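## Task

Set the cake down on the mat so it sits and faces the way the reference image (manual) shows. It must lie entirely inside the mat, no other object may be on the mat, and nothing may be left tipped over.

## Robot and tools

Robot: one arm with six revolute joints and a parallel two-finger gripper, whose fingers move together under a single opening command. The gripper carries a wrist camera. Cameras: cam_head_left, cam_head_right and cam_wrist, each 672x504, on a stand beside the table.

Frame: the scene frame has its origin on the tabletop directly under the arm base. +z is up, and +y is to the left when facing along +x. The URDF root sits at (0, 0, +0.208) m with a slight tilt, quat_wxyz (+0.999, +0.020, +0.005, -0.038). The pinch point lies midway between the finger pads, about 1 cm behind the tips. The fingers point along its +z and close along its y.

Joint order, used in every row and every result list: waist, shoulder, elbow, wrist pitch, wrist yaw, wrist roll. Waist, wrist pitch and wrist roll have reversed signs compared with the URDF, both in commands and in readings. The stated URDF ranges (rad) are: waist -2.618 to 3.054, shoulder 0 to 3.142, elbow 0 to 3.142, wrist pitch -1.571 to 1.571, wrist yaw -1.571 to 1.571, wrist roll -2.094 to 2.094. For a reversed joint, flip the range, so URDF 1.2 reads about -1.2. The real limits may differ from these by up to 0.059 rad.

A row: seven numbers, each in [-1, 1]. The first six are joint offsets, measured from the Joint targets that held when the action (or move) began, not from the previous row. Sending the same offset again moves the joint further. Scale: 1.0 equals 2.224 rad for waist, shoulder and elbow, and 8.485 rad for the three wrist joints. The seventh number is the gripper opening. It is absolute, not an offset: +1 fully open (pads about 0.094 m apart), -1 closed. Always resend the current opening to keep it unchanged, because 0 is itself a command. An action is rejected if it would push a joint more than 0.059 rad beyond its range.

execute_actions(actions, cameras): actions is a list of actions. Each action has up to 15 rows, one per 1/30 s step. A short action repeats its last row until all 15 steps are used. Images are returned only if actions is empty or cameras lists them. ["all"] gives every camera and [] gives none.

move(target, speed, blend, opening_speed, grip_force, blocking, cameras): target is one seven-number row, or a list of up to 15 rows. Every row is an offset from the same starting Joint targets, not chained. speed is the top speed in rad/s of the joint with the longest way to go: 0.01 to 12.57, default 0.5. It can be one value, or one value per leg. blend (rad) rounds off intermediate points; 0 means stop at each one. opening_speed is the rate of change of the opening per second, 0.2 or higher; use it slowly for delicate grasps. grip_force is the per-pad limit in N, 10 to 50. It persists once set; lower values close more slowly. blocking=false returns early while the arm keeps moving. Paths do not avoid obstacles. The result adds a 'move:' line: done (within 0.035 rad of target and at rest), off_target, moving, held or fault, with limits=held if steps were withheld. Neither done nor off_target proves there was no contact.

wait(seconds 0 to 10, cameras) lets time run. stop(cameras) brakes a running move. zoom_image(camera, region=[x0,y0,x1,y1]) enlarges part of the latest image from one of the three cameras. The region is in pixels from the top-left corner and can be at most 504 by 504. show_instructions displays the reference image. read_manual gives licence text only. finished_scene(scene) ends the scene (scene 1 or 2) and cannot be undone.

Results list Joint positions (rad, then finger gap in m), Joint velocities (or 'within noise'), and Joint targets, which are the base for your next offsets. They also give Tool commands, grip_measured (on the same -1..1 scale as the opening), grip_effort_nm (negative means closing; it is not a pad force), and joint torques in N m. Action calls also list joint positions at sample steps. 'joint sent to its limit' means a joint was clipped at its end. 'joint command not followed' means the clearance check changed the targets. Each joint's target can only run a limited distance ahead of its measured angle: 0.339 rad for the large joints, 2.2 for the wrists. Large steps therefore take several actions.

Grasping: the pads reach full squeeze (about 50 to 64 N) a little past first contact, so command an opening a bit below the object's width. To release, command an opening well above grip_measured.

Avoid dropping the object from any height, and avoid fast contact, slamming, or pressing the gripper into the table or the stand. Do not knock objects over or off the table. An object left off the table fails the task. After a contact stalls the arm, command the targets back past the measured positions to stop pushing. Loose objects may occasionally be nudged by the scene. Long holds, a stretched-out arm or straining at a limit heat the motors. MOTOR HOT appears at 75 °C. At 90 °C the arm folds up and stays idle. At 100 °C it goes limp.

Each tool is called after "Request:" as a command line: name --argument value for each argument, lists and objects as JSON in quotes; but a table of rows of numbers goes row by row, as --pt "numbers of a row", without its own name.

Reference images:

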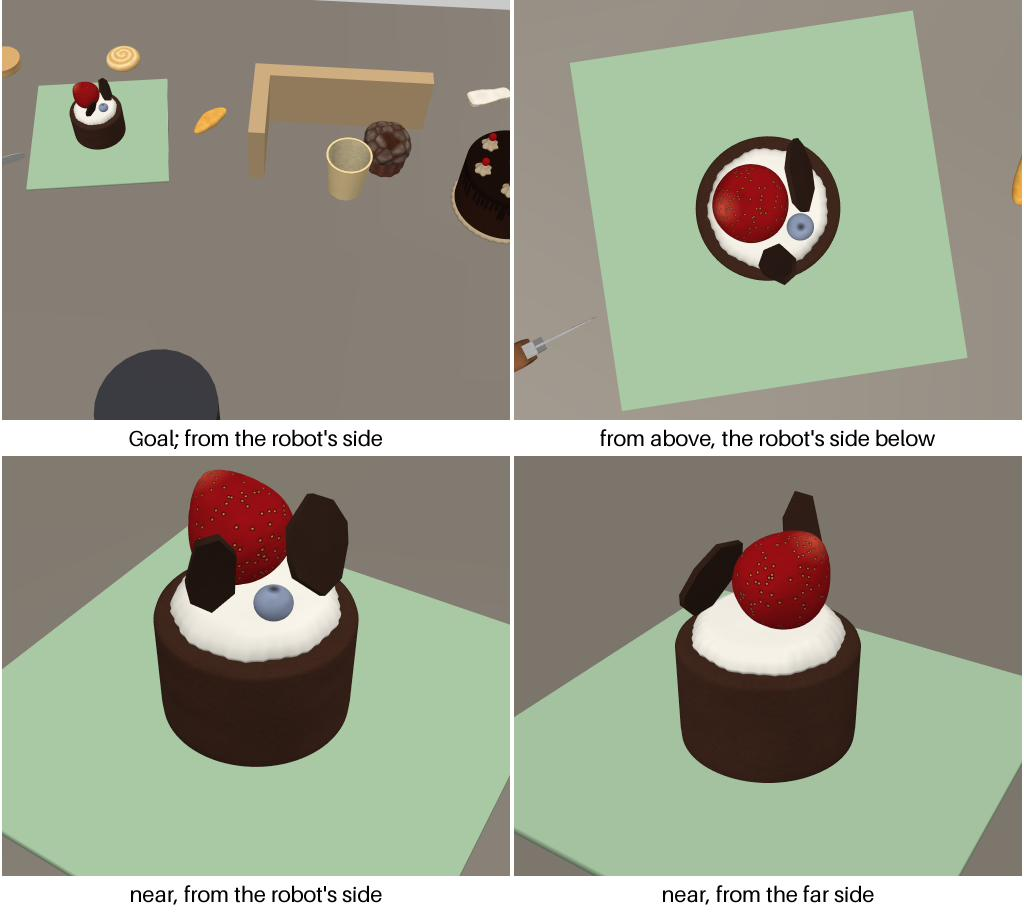

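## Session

Request:
execute_actions --actions '[]'

Scene clock: 0.00 s.
grip_measured=+1.000 grip_effort_nm=n/a
Joint positions: [0.259 0.285 0.056 -0.011 -0.457 -0.502 0.094]
Joint velocities: within noise
Joint torques (N m): no reading
Heat: 43 °C.
Joint targets: [0.259 0.279 0.067 -0.015 -0.459 -0.498]
Tool commands: gripper/opening=+1.0

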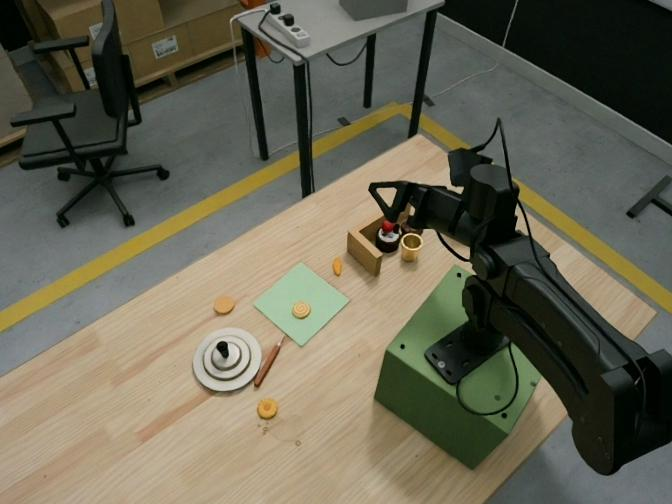

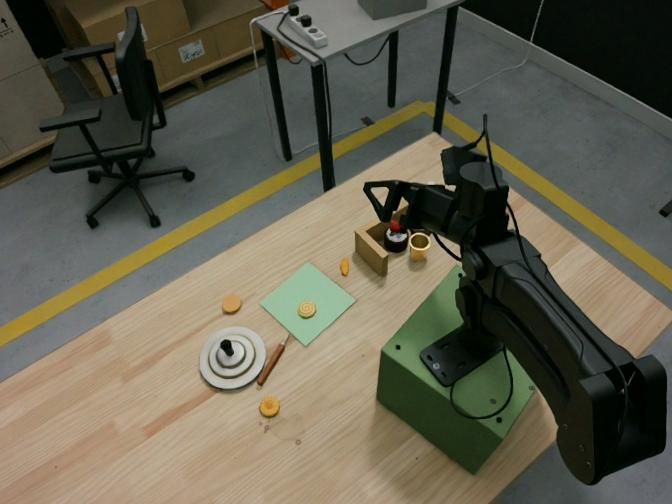

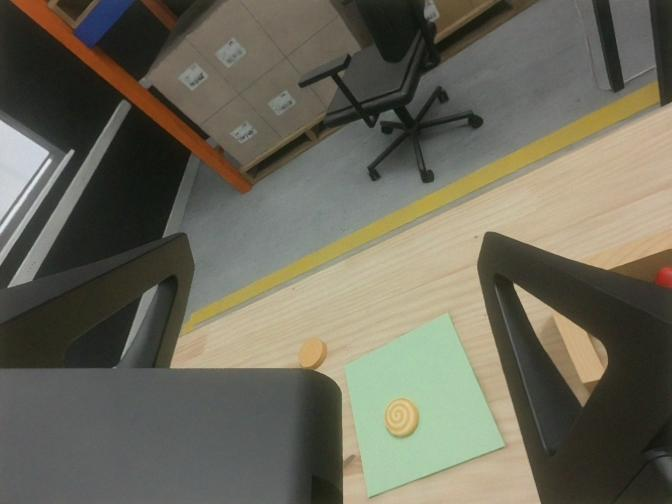

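Request:
zoom_image --camera "cam_head_right" --region '[330, 190, 470, 290]'

Request:
zoom_image --camera "cam_head_left" --region '[330, 180, 470, 280]'

Scaled by 3.600 from the camera's 672x504 image, which has a finer 960x720 frame.

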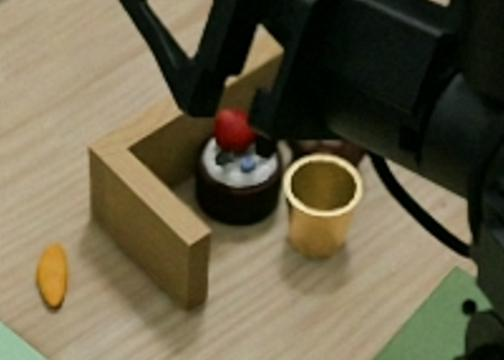

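Scaled by 3.600 from the camera's 672x504 image, which has a finer 960x720 frame.

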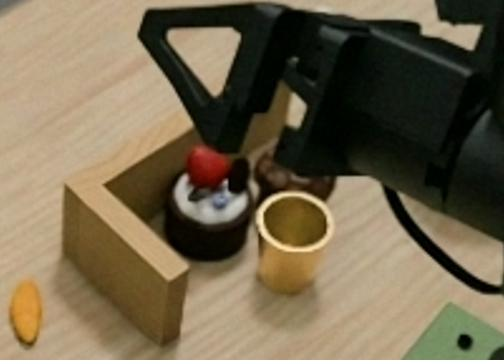

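Request:
move --target '[-0.004,0.5369,0.2797,0.0209,0.0541,0.0587,1]' --speed 1.2 --cameras '["all"]'

Request:
zoom_image --camera "cam_wrist" --region '[200, 100, 500, 325]'

Scene clock: 11.30 s.
grip_measured=+1.000 grip_effort_nm=0.00
Joint positions: [0.259 1.463 0.661 0.149 -0.006 -0.009 0.094]
Joint torques (N m): [-0.95 -5.29 8.43 -0.96 0.01 0.11]
Heat: 46 °C.
Joint targets: [0.250 1.473 0.690 0.162 0.001 0.000]
move: done

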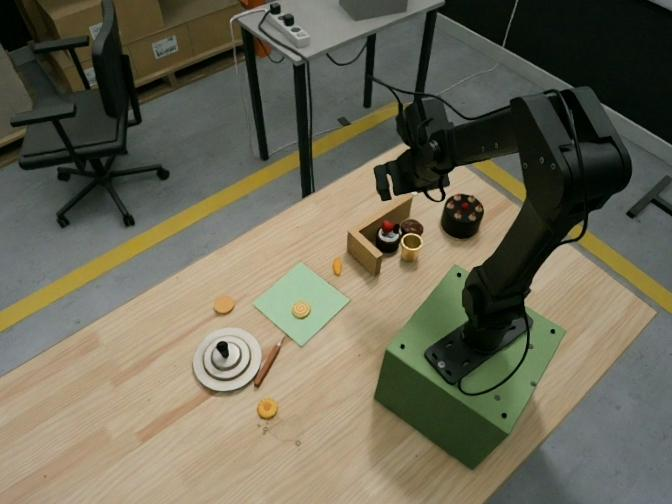

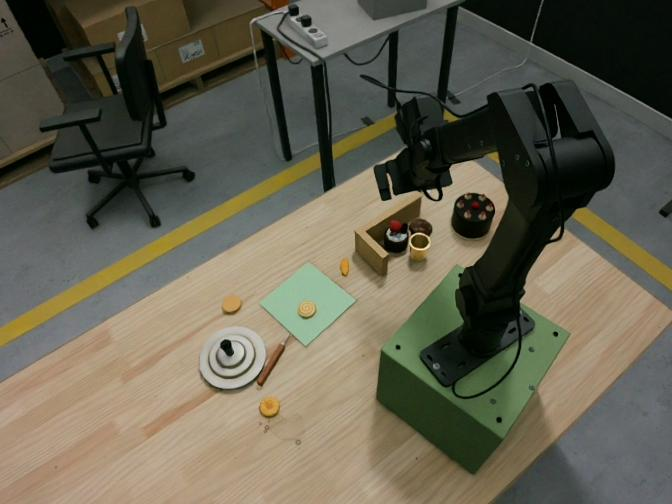

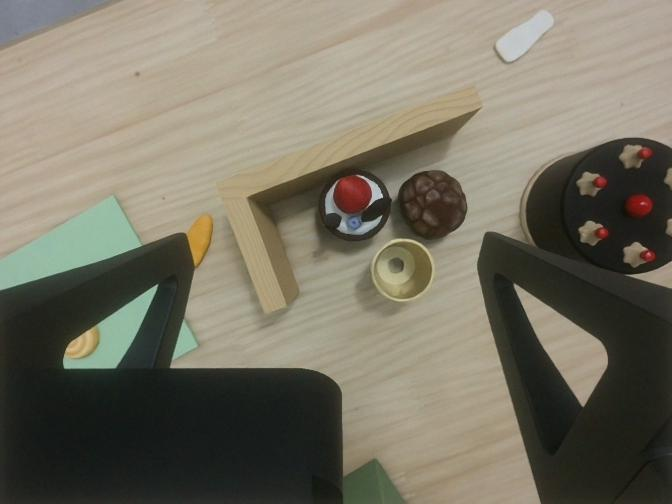

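Scaled by 1.680 from the camera's 672x504 image, which has a finer 960x720 frame.

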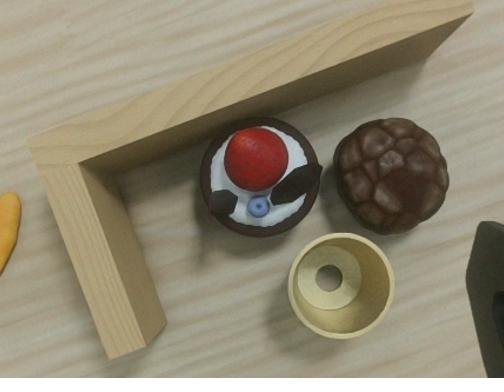

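Request:
move --target '[0.0225,0.2197,-0.0204,-0.0628,0,0,1]' --speed 0.8 --cameras '["all"]'

Request:
zoom_image --camera "cam_wrist" --region '[180, 100, 500, 340]'

Request:
zoom_image --camera "cam_head_left" --region '[330, 180, 470, 285]'

Scene clock: 79.77 s.
grip_measured=+1.000 grip_effort_nm=0.00
Joint positions: [0.294 1.947 0.646 -0.35 -0.004 -0.008 0.094]
Joint torques (N m): [0.12 -7.71 3.85 -1.27 0.01 0.08]
Heat: 47 °C.
Joint targets: [0.300 1.962 0.644 -0.371 0.001 0.000]
move: done

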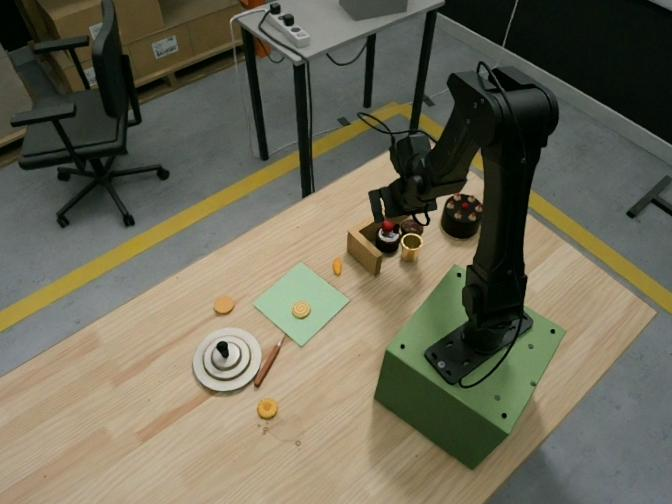

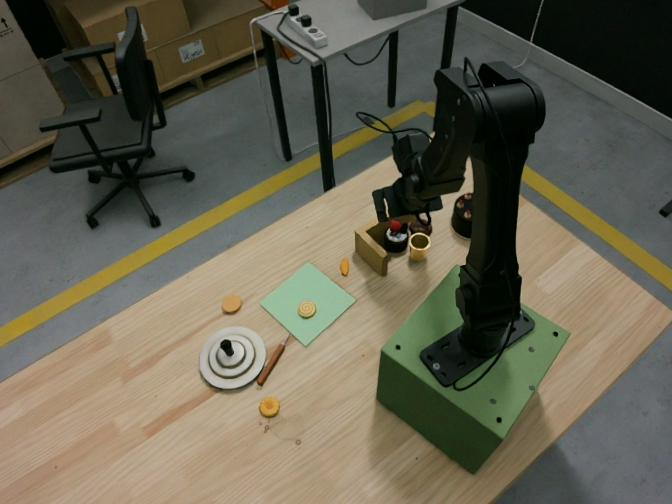

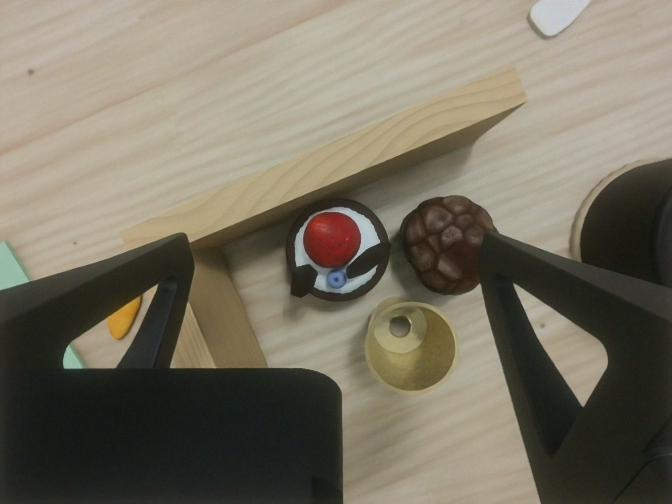

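Scaled by 1.575 from the camera's 672x504 image, which has a finer 960x720 frame.

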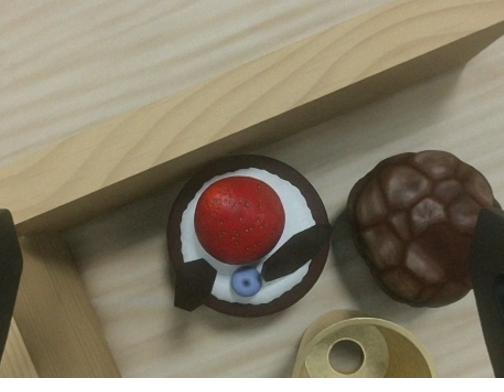

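Scaled by 3.600 from the camera's 672x504 image, which has a finer 960x720 frame.

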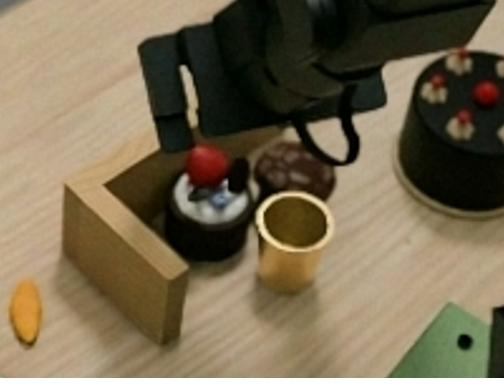

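Request:
move --pt "0.0441 -0.0115 -0.0164 0.0286 0 0.0236 1" --pt "0.0441 0.1457 0.0423 0.0015 0 0.0236 1" --speed '[0.6,0.4]' --blend '[0.03,0]' --cameras '["all"]'

Scene clock: 103.97 s.
grip_measured=+1.000 grip_effort_nm=0.00
Joint positions: [0.393 2.264 0.725 -0.338 -0.001 0.192 0.094]
Joint torques (N m): [0.08 -7.99 3.43 -0.88 -0.02 0.09]
Heat: 45 °C.
Joint targets: [0.398 2.286 0.738 -0.358 0.001 0.200]
move: done

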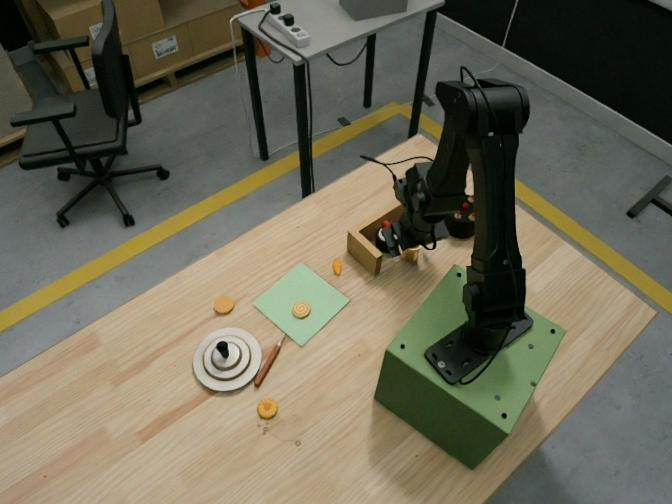

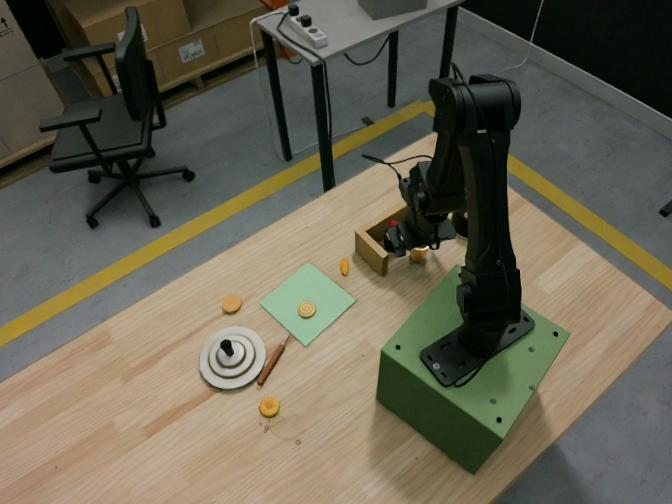

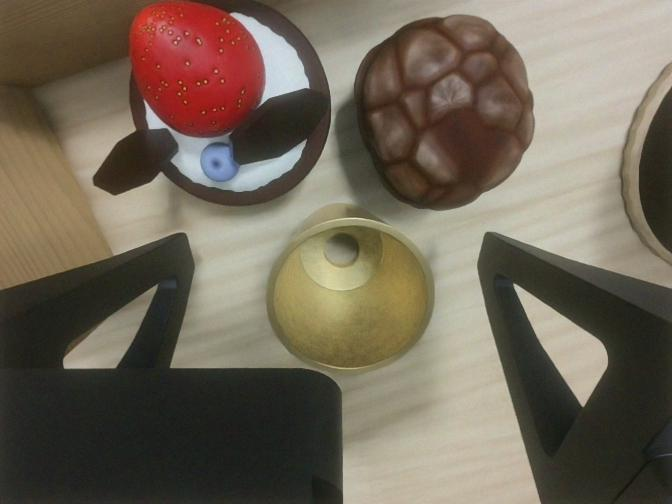

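Request:
move --target '[0,0,0,0,0,0,-0.4]' --opening_speed 0.5 --grip_force 25 --cameras '["cam_wrist"]'

Scene clock: 110.33 s.
grip_measured=-0.014 grip_effort_nm=-0.50
Joint positions: [0.393 2.264 0.725 -0.341 0.006 0.193 0.046]
Joint torques (N m): [0.06 -8.13 3.47 -0.83 -0.06 0.09]
Heat: 45 °C.
Joint targets: [0.398 2.286 0.738 -0.358 0.001 0.200]
grip_force (N): 25
move: done
Images, in order (width x height): cam_wrist 672x504.

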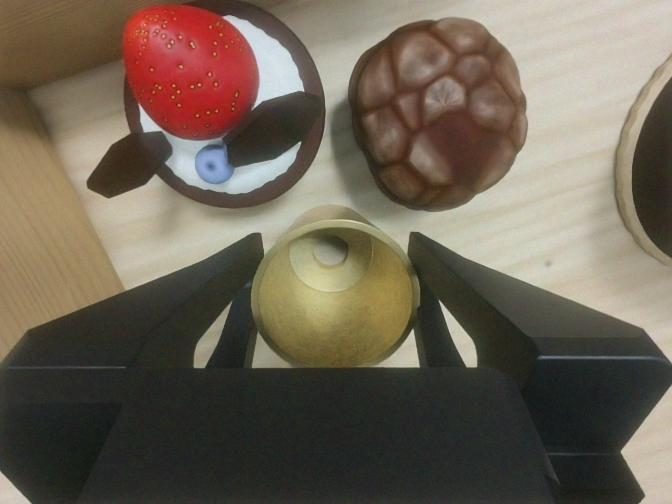

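Request:
move --pt "0 -0.0495 -0.0111 0.0113 0 0 -0.4" --pt "0.036 -0.0991 -0.0833 0.0053 0 0 -0.4" --pt "0.0674 -0.033 -0.1538 -0.0299 0 0 -0.4" --speed '[0.3,0.5,0.3]' --blend '[0.02,0.05,0]' --cameras '["cam_wrist","cam_head_left"]'

Scene clock: 123.70 s.
grip_measured=-0.016 grip_effort_nm=-0.57
Joint positions: [0.542 2.195 0.397 -0.58 0.005 0.193 0.046]
Joint torques (N m): [0.24 -6.28 0.72 -0.95 -0.05 0.09]
Heat: 44 °C.
Joint targets: [0.548 2.213 0.396 -0.612 0.001 0.200]
grip_force (N): 25
move: done
Images, in order (width x height): cam_head_left 672x504, cam_wrist 672x504.

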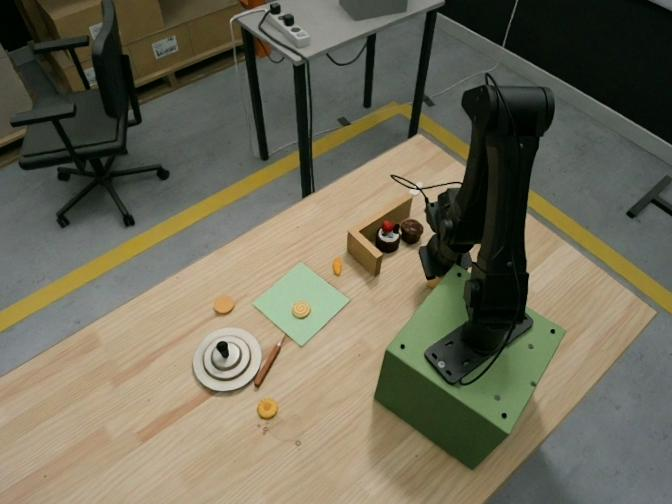

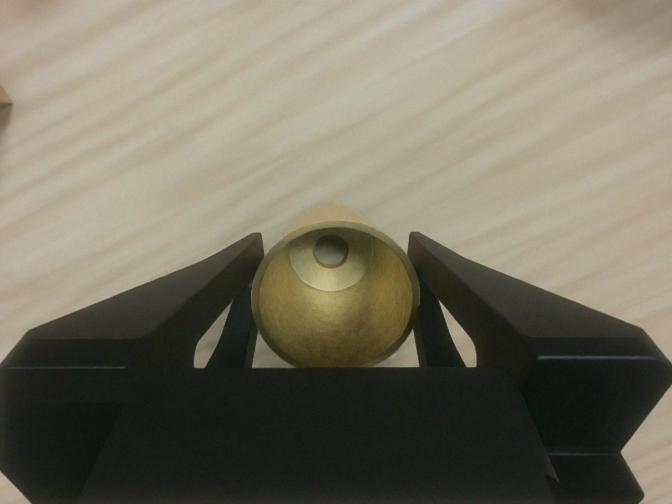

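Request:
move --pt "0 0.004 0 0.0005 0 0 -0.4" --pt "0 0.004 0 0.0005 0 0 0.7" --speed 0.1 --opening_speed 0.5 --cameras '["cam_wrist"]'

Scene clock: 130.60 s.
grip_measured=+0.698 grip_effort_nm=0.12
Joint positions: [0.542 2.203 0.397 -0.588 0.005 0.193 0.08]
Joint torques (N m): [0.25 -6.13 0.62 -0.84 -0.07 0.11]
Heat: 43 °C.
Joint targets: [0.548 2.221 0.396 -0.608 0.001 0.200]
grip_force (N): 25
move: done
Images, in order (width x height): cam_wrist 672x504.

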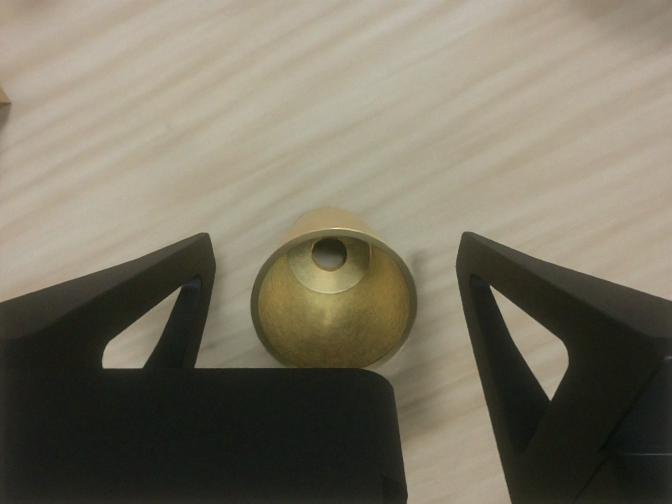

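Request:
move --pt "0 -0.1219 0.0243 0.0363 0 0 0.7" --pt "-0.09 -0.2019 0.1484 0.0607 0 -0.0236 0.7" --pt "-0.4379 -0.2019 0.1484 0.0607 0 -0.0236 0.7" --speed '[0.4,1.0,1.2]' --blend '[0.05,0.1,0]' --cameras '["all"]'

Scene clock: 139.30 s.
grip_measured=+0.698 grip_effort_nm=0.11
Joint positions: [-0.429 1.785 0.732 -0.105 -0.003 0.008 0.08]
Joint torques (N m): [-0.1 -9.37 4.79 -1 0.01 -0.08]
Heat: 43 °C.
Joint targets: [-0.427 1.772 0.726 -0.092 0.001 0.000]
grip_force (N): 25
move: done

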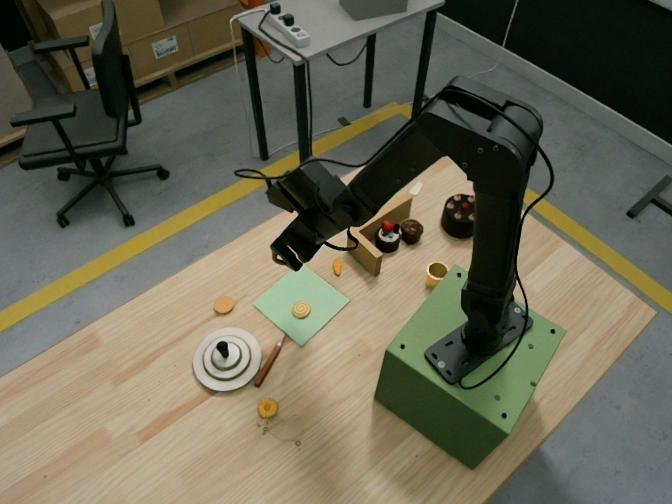

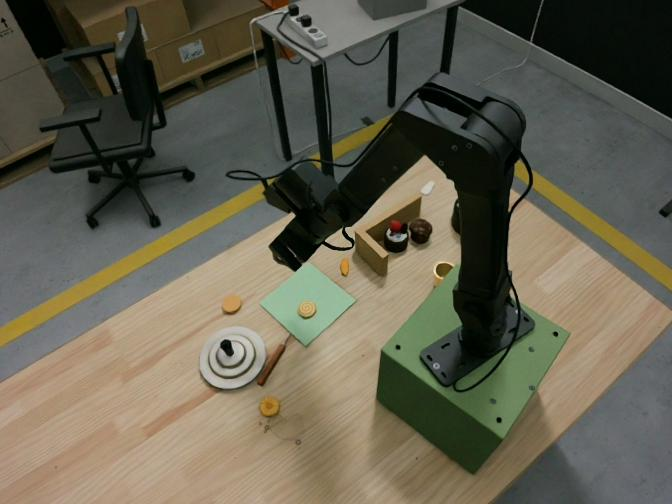

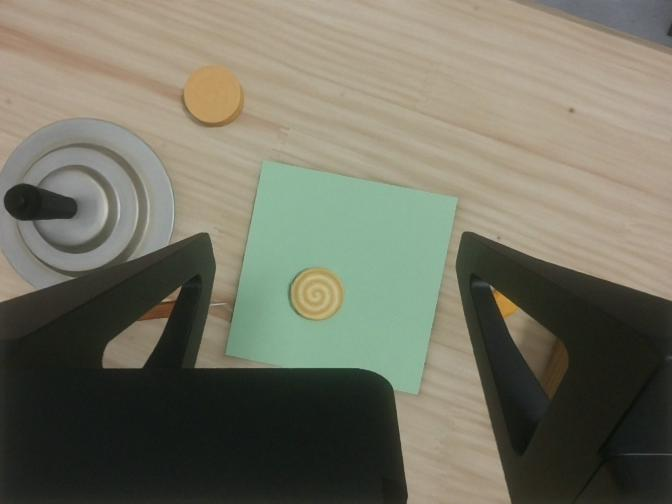

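Request:
move --pt "-0.0193 0.2213 0.1098 0.0174 0 0 0.7" --pt "-0.0193 0.3092 0.1254 -0.0019 0 0 0.7" --speed '[0.8,0.3]' --blend '[0.03,0]' --cameras '["cam_wrist"]'

Scene clock: 153.43 s.
grip_measured=+0.698 grip_effort_nm=0.11
Joint positions: [-0.463 2.437 0.989 -0.089 -0.003 0.008 0.08]
Joint torques (N m): [-0.94 -9.52 4.21 -0.66 0.01 -0.06]
Heat: 43 °C.
Joint targets: [-0.469 2.460 1.005 -0.109 0.001 0.000]
grip_force (N): 25
move: done
Images, in order (width x height): cam_wrist 672x504.

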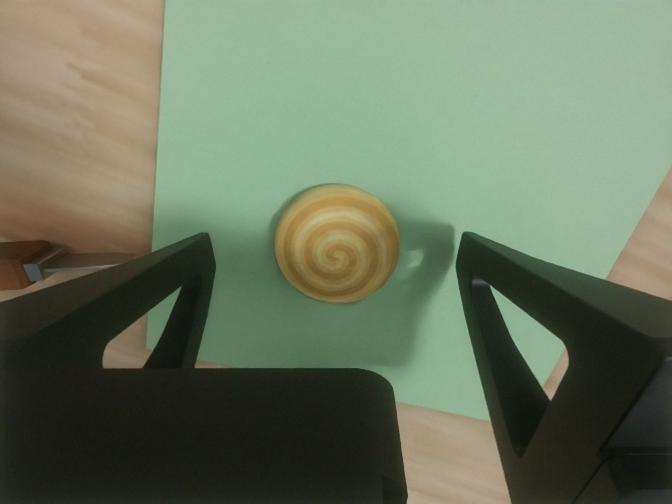

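Request:
move --pt "0 0.0054 0 0 0 0 0.7" --pt "0 0.0054 0 0 0 0 -0.5" --speed 0.05 --opening_speed 0.6 --cameras '["cam_wrist"]'

Scene clock: 160.30 s.
grip_measured=-0.174 grip_effort_nm=-0.50
Joint positions: [-0.463 2.445 0.992 -0.09 -0.003 0.008 0.039]
Joint torques (N m): [-0.95 -9.2 3.96 -0.62 -0.01 -0.07]
Heat: 43 °C.
Joint targets: [-0.469 2.472 1.005 -0.108 0.001 0.000]
grip_force (N): 25
move: done
Images, in order (width x height): cam_wrist 672x504.

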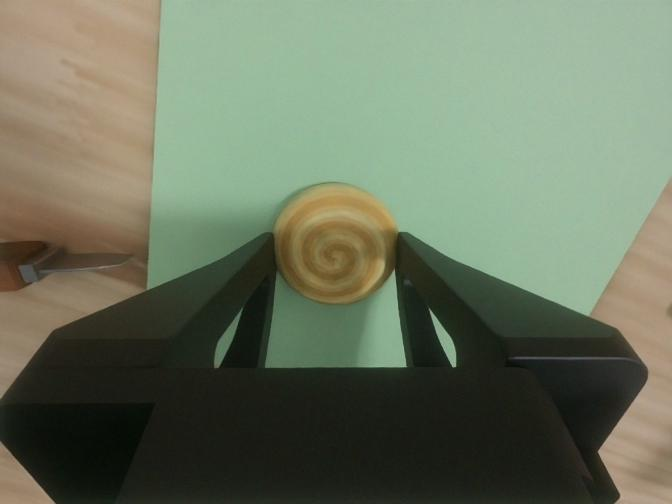

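Request:
move --pt "0 -0.0934 -0.0156 0.0193 0 0 -0.5" --pt "0.1938 -0.1776 -0.2165 -0.0097 0 0 -0.5" --pt "0.1945 -0.0525 -0.1983 -0.0381 0 0 -0.5" --speed '[0.4,0.8,0.3]' --blend '[0.03,0.05,0]' --cameras '["cam_wrist","cam_head_left"]'

Scene clock: 173.97 s.
grip_measured=-0.178 grip_effort_nm=-0.56
Joint positions: [-0.039 2.334 0.557 -0.412 0.004 0.007 0.039]
Joint torques (N m): [-0.14 -6.87 1.44 -0.65 -0.04 -0.08]
Heat: 43 °C.
Joint targets: [-0.037 2.355 0.564 -0.432 0.001 0.000]
grip_force (N): 25
move: done
Images, in order (width x height): cam_head_left 672x504, cam_wrist 672x504.

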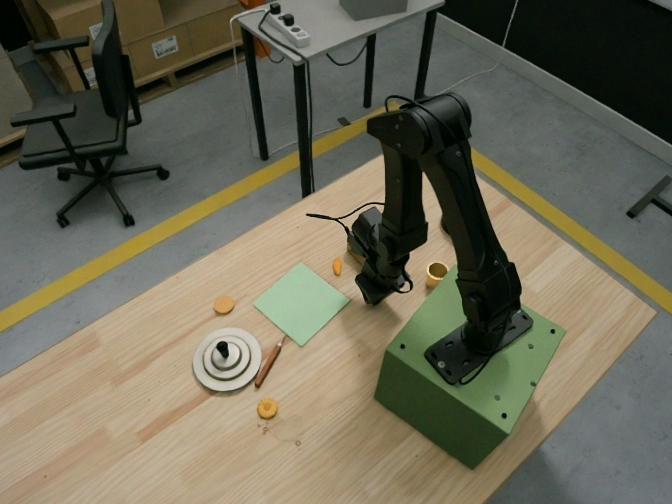

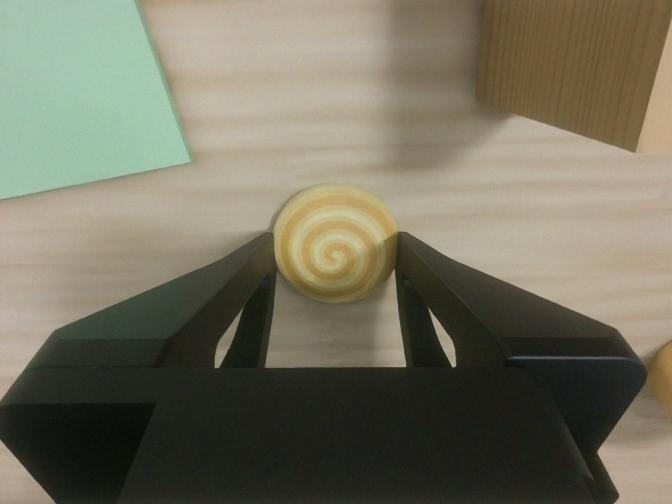

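Request:
move --pt "0 0.0055 0 0 0 0 -0.5" --pt "0 0.0055 0 0 0 0 0.3" --pt "0 -0.12 0.004 0.024 0 0 0.3" --speed '[0.06,0.2,0.5]' --opening_speed 0.6 --cameras '["cam_wrist"]'

Scene clock: 180.07 s.
grip_measured=+0.298 grip_effort_nm=0.11
Joint positions: [-0.039 2.115 0.567 -0.242 0.004 0.007 0.061]
Joint torques (N m): [-0.1 -10.73 2.76 -0.4 -0.07 -0.08]
Heat: 43 °C.
Joint targets: [-0.037 2.088 0.573 -0.228 0.001 0.000]
grip_force (N): 25
move: done
Images, in order (width x height): cam_wrist 672x504.

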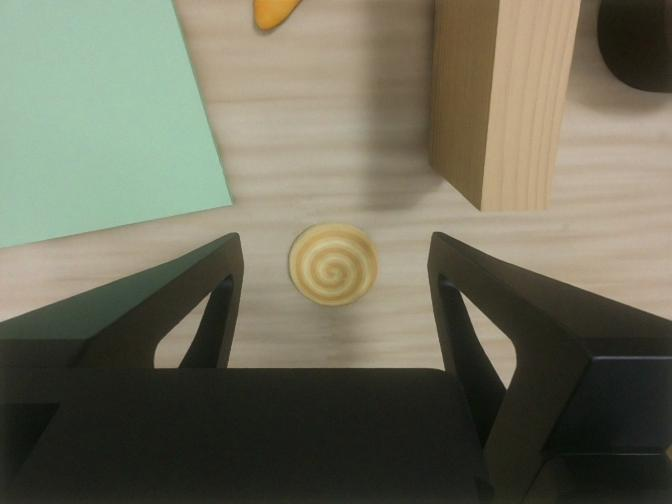

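Request:
move --pt "0.0 -0.11 0.04 0.0141 0.0 0 0.42" --pt "0.0794 -0.0034 0.0881 0.0141 0.0282 -0.0651 0.42" --speed '[0.6,0.6]' --blend '[0.05,0]' --cameras '["all"]'

Scene clock: 203.70 s.
grip_measured=+0.418 grip_effort_nm=0.11
Joint positions: [0.137 2.059 0.751 -0.12 0.226 -0.544 0.067]
Joint torques (N m): [-0.12 -7.64 5.19 -0.59 0.17 -0.12]
Heat: 43 °C.
Joint targets: [0.140 2.081 0.769 -0.109 0.240 -0.552]
grip_force (N): 25
move: done

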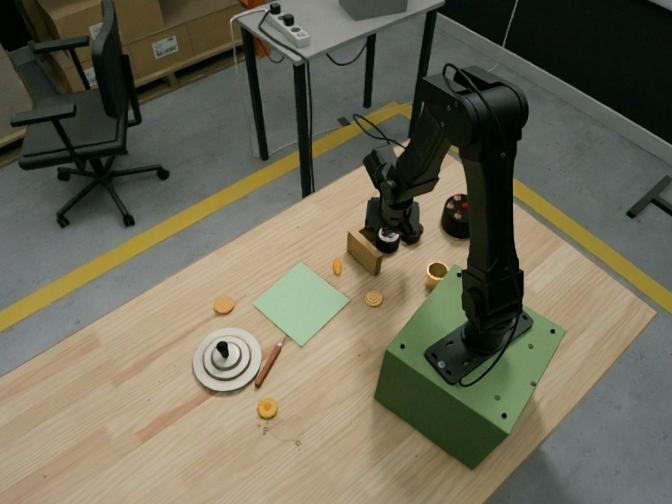

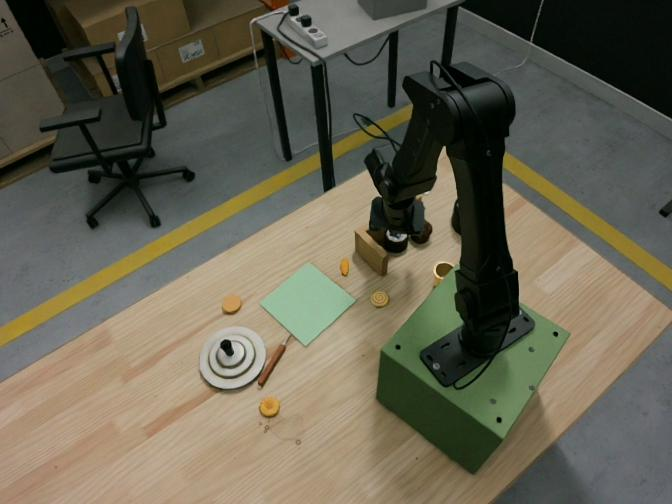

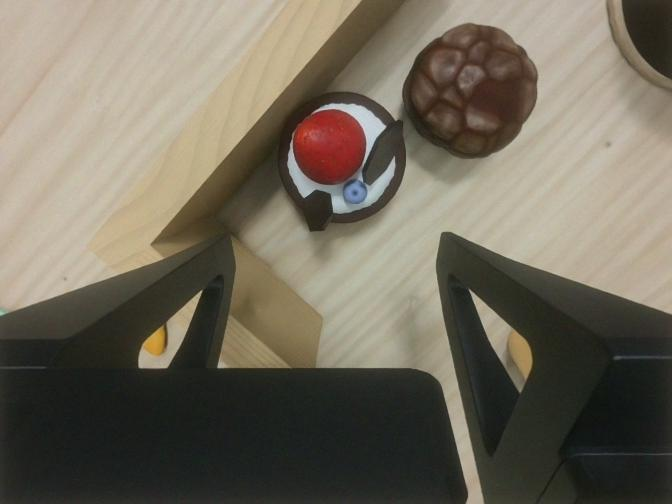

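Request:
zoom_image --camera "cam_wrist" --region '[180, 40, 420, 270]'

Scaled by 2.100 from the camera's 672x504 image, which has a finer 960x720 frame.

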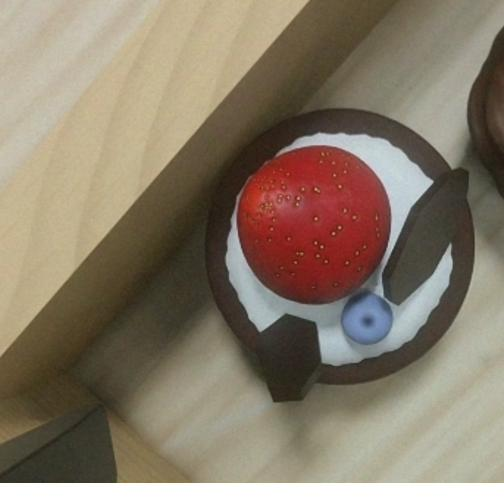

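Request:
move --target '[-0.017,0.0156,-0.102,-0.0523,0.0049,0.0149,0.3]' --speed 0.6 --cameras '["cam_wrist"]'

Request:
zoom_image --camera "cam_wrist" --region '[180, 40, 500, 290]'

Scene clock: 249.83 s.
grip_measured=+0.302 grip_effort_nm=-0.11
Joint positions: [0.109 2.094 0.546 -0.533 0.268 -0.435 0.061]
Joint torques (N m): [-0.87 -6.97 2.33 -1.16 0.24 0.09]
Heat: 43 °C.
Joint targets: [0.102 2.116 0.542 -0.552 0.281 -0.426]
grip_force (N): 25
move: done
Images, in order (width x height): cam_wrist 672x504.

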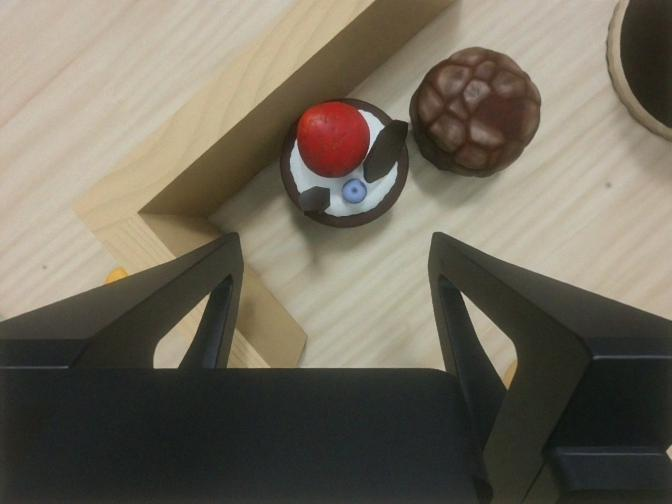

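Scaled by 1.575 from the camera's 672x504 image, which has a finer 960x720 frame.

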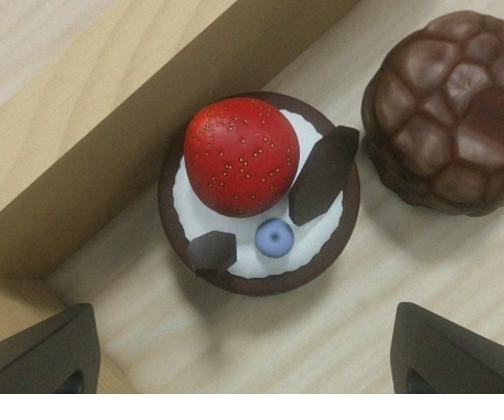

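Request:
move --target '[0.0246,0.0952,0.0622,-0.0122,-0.0036,0.0058,0.3]' --speed 0.25 --cameras '["cam_wrist"]'

Request:
zoom_image --camera "cam_wrist" --region '[150, 40, 520, 330]'

Scene clock: 260.73 s.
grip_measured=+0.302 grip_effort_nm=-0.11
Joint positions: [0.151 2.303 0.669 -0.636 0.252 -0.385 0.061]
Joint torques (N m): [0.03 -7.88 3.07 -1.16 0.08 0.11]
Heat: 42 °C.
Joint targets: [0.157 2.327 0.681 -0.656 0.251 -0.377]
grip_force (N): 25
move: done
Images, in order (width x height): cam_wrist 672x504.

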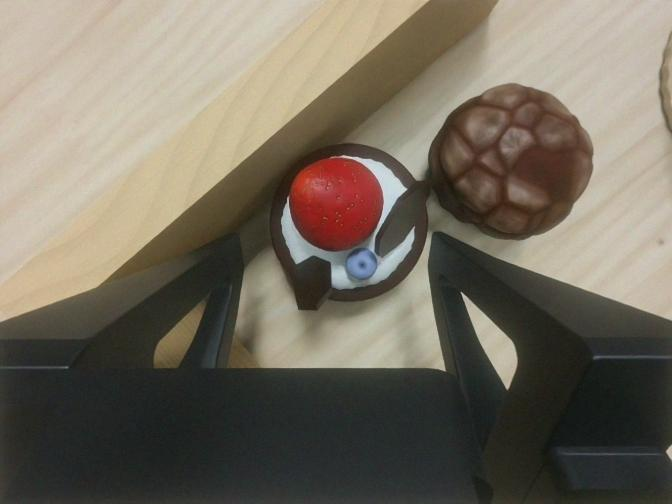

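Scaled by 1.362 from the camera's 672x504 image, which has a finer 960x720 frame.

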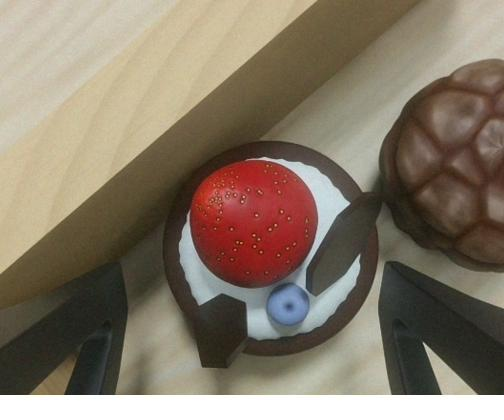

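Request:
move --target '[0.0153,0.0625,0.0396,-0.0058,-0.00165,0.0037,0.3]' --speed 0.15 --cameras '["cam_wrist"]'

Request:
zoom_image --camera "cam_wrist" --region '[150, 100, 520, 390]'

Scene clock: 268.70 s.
grip_measured=+0.299 grip_effort_nm=0.04
Joint positions: [0.19 2.407 0.74 -0.692 0.262 -0.362 0.061]
Joint torques (N m): [-0.27 -5.57 4.45 -1.15 -0.13 0.2]
Heat: 42 °C.
Joint targets: [0.191 2.466 0.769 -0.705 0.237 -0.345]
grip_force (N): 25
move: off_target; the shoulder is farthest, 0.059 rad from its target
Images, in order (width x height): cam_wrist 672x504.

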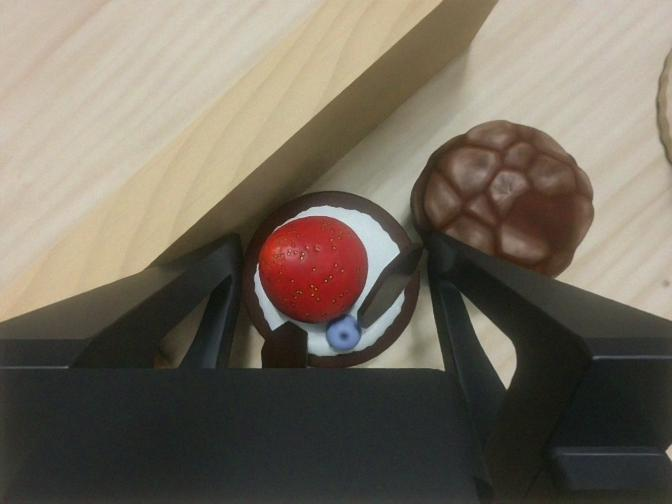

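Scaled by 1.362 from the camera's 672x504 image, which has a finer 960x720 frame.

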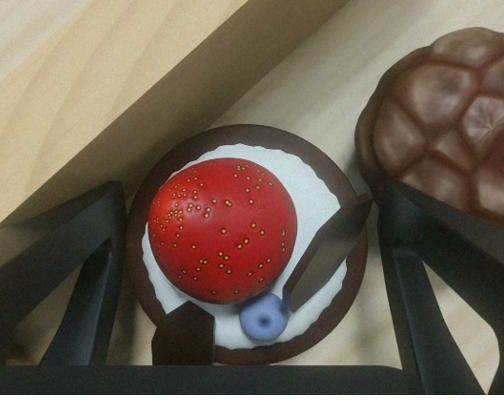

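Request:
move --target '[0,-0.017,-0.006,0.0005,0.0012,-0.0012,0.3]' --speed 0.1 --cameras '["cam_wrist"]'

Request:
zoom_image --camera "cam_wrist" --region '[150, 100, 520, 390]'

Scene clock: 291.83 s.
grip_measured=+0.299 grip_effort_nm=0.04
Joint positions: [0.19 2.407 0.74 -0.692 0.262 -0.362 0.061]
Joint torques (N m): [-0.23 -8.69 3.33 -1.11 -0.04 0.06]
Heat: 42 °C.
Joint targets: [0.191 2.428 0.755 -0.701 0.247 -0.355]
grip_force (N): 25
move: done
Images, in order (width x height): cam_wrist 672x504.

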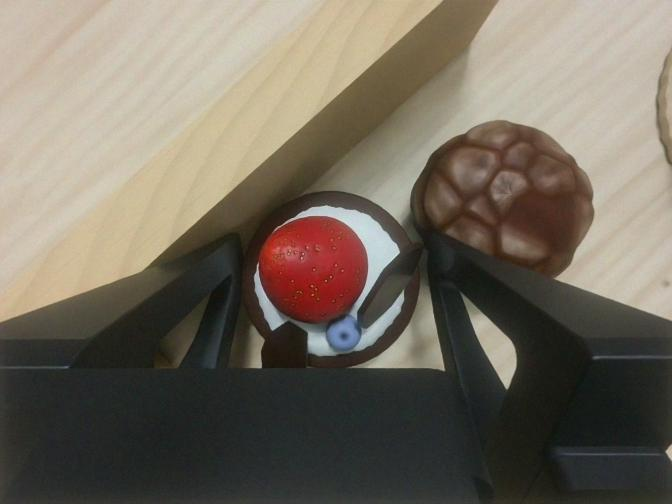

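Scaled by 1.362 from the camera's 672x504 image, which has a finer 960x720 frame.

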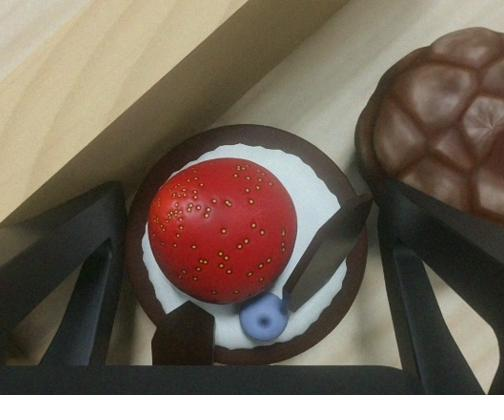

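Request:
move --target '[0,0,0,0,0,0,-0.1]' --opening_speed 0.25 --grip_force 30 --cameras '["cam_wrist"]'

Request:
zoom_image --camera "cam_wrist" --region '[150, 100, 520, 390]'

Scene clock: 296.33 s.
grip_measured=-0.090 grip_effort_nm=-0.43
Joint positions: [0.19 2.407 0.745 -0.697 0.253 -0.362 0.043]
Joint torques (N m): [-0.36 -8.62 2.96 -1.07 0.05 0.09]
Heat: 42 °C.
Joint targets: [0.191 2.428 0.755 -0.701 0.247 -0.355]
grip_force (N): 30
move: done
Images, in order (width x height): cam_wrist 672x504.

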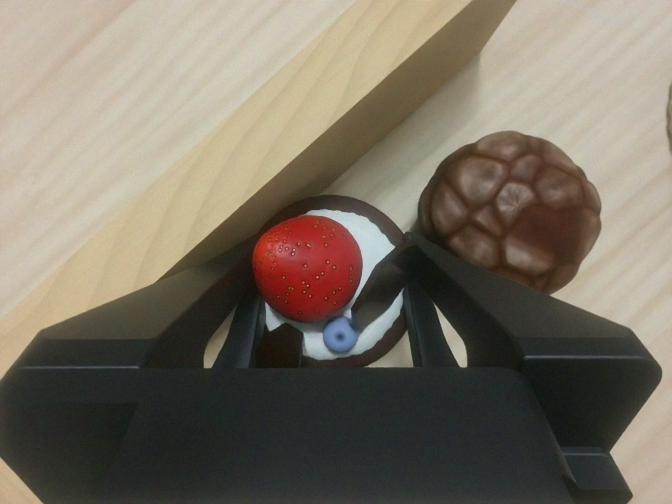

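Scaled by 1.362 from the camera's 672x504 image, which has a finer 960x720 frame.

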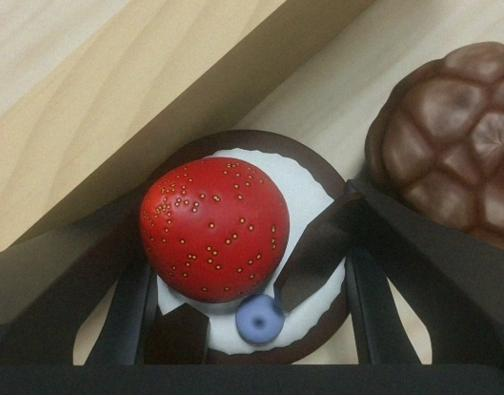

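Request:
move --target '[0,0,0,0,0,0,0.3]' --opening_speed 0.3 --cameras '["cam_wrist"]'

Request:
zoom_image --camera "cam_wrist" --region '[150, 100, 520, 390]'

Scene clock: 308.37 s.
grip_measured=+0.297 grip_effort_nm=0.15
Joint positions: [0.19 2.407 0.743 -0.691 0.273 -0.361 0.061]
Joint torques (N m): [-0.34 -8.64 2.99 -1.13 -0.13 0.04]
Heat: 42 °C.
Joint targets: [0.191 2.428 0.755 -0.701 0.247 -0.355]
grip_force (N): 30
move: done
Images, in order (width x height): cam_wrist 672x504.

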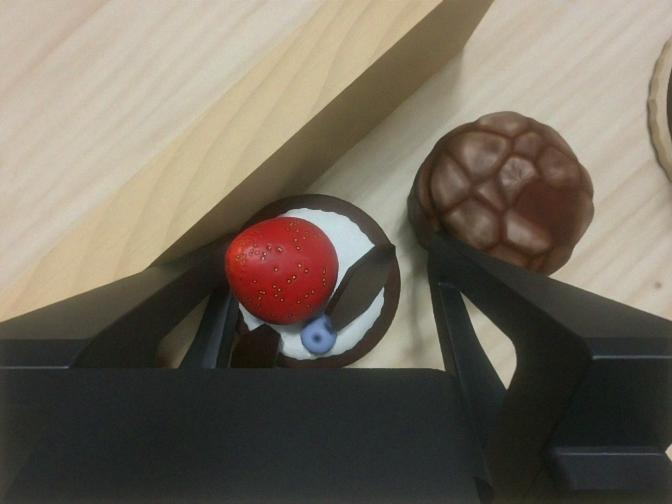

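Scaled by 1.362 from the camera's 672x504 image, which has a finer 960x720 frame.

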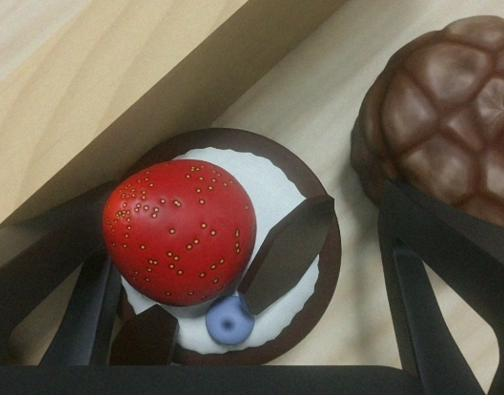

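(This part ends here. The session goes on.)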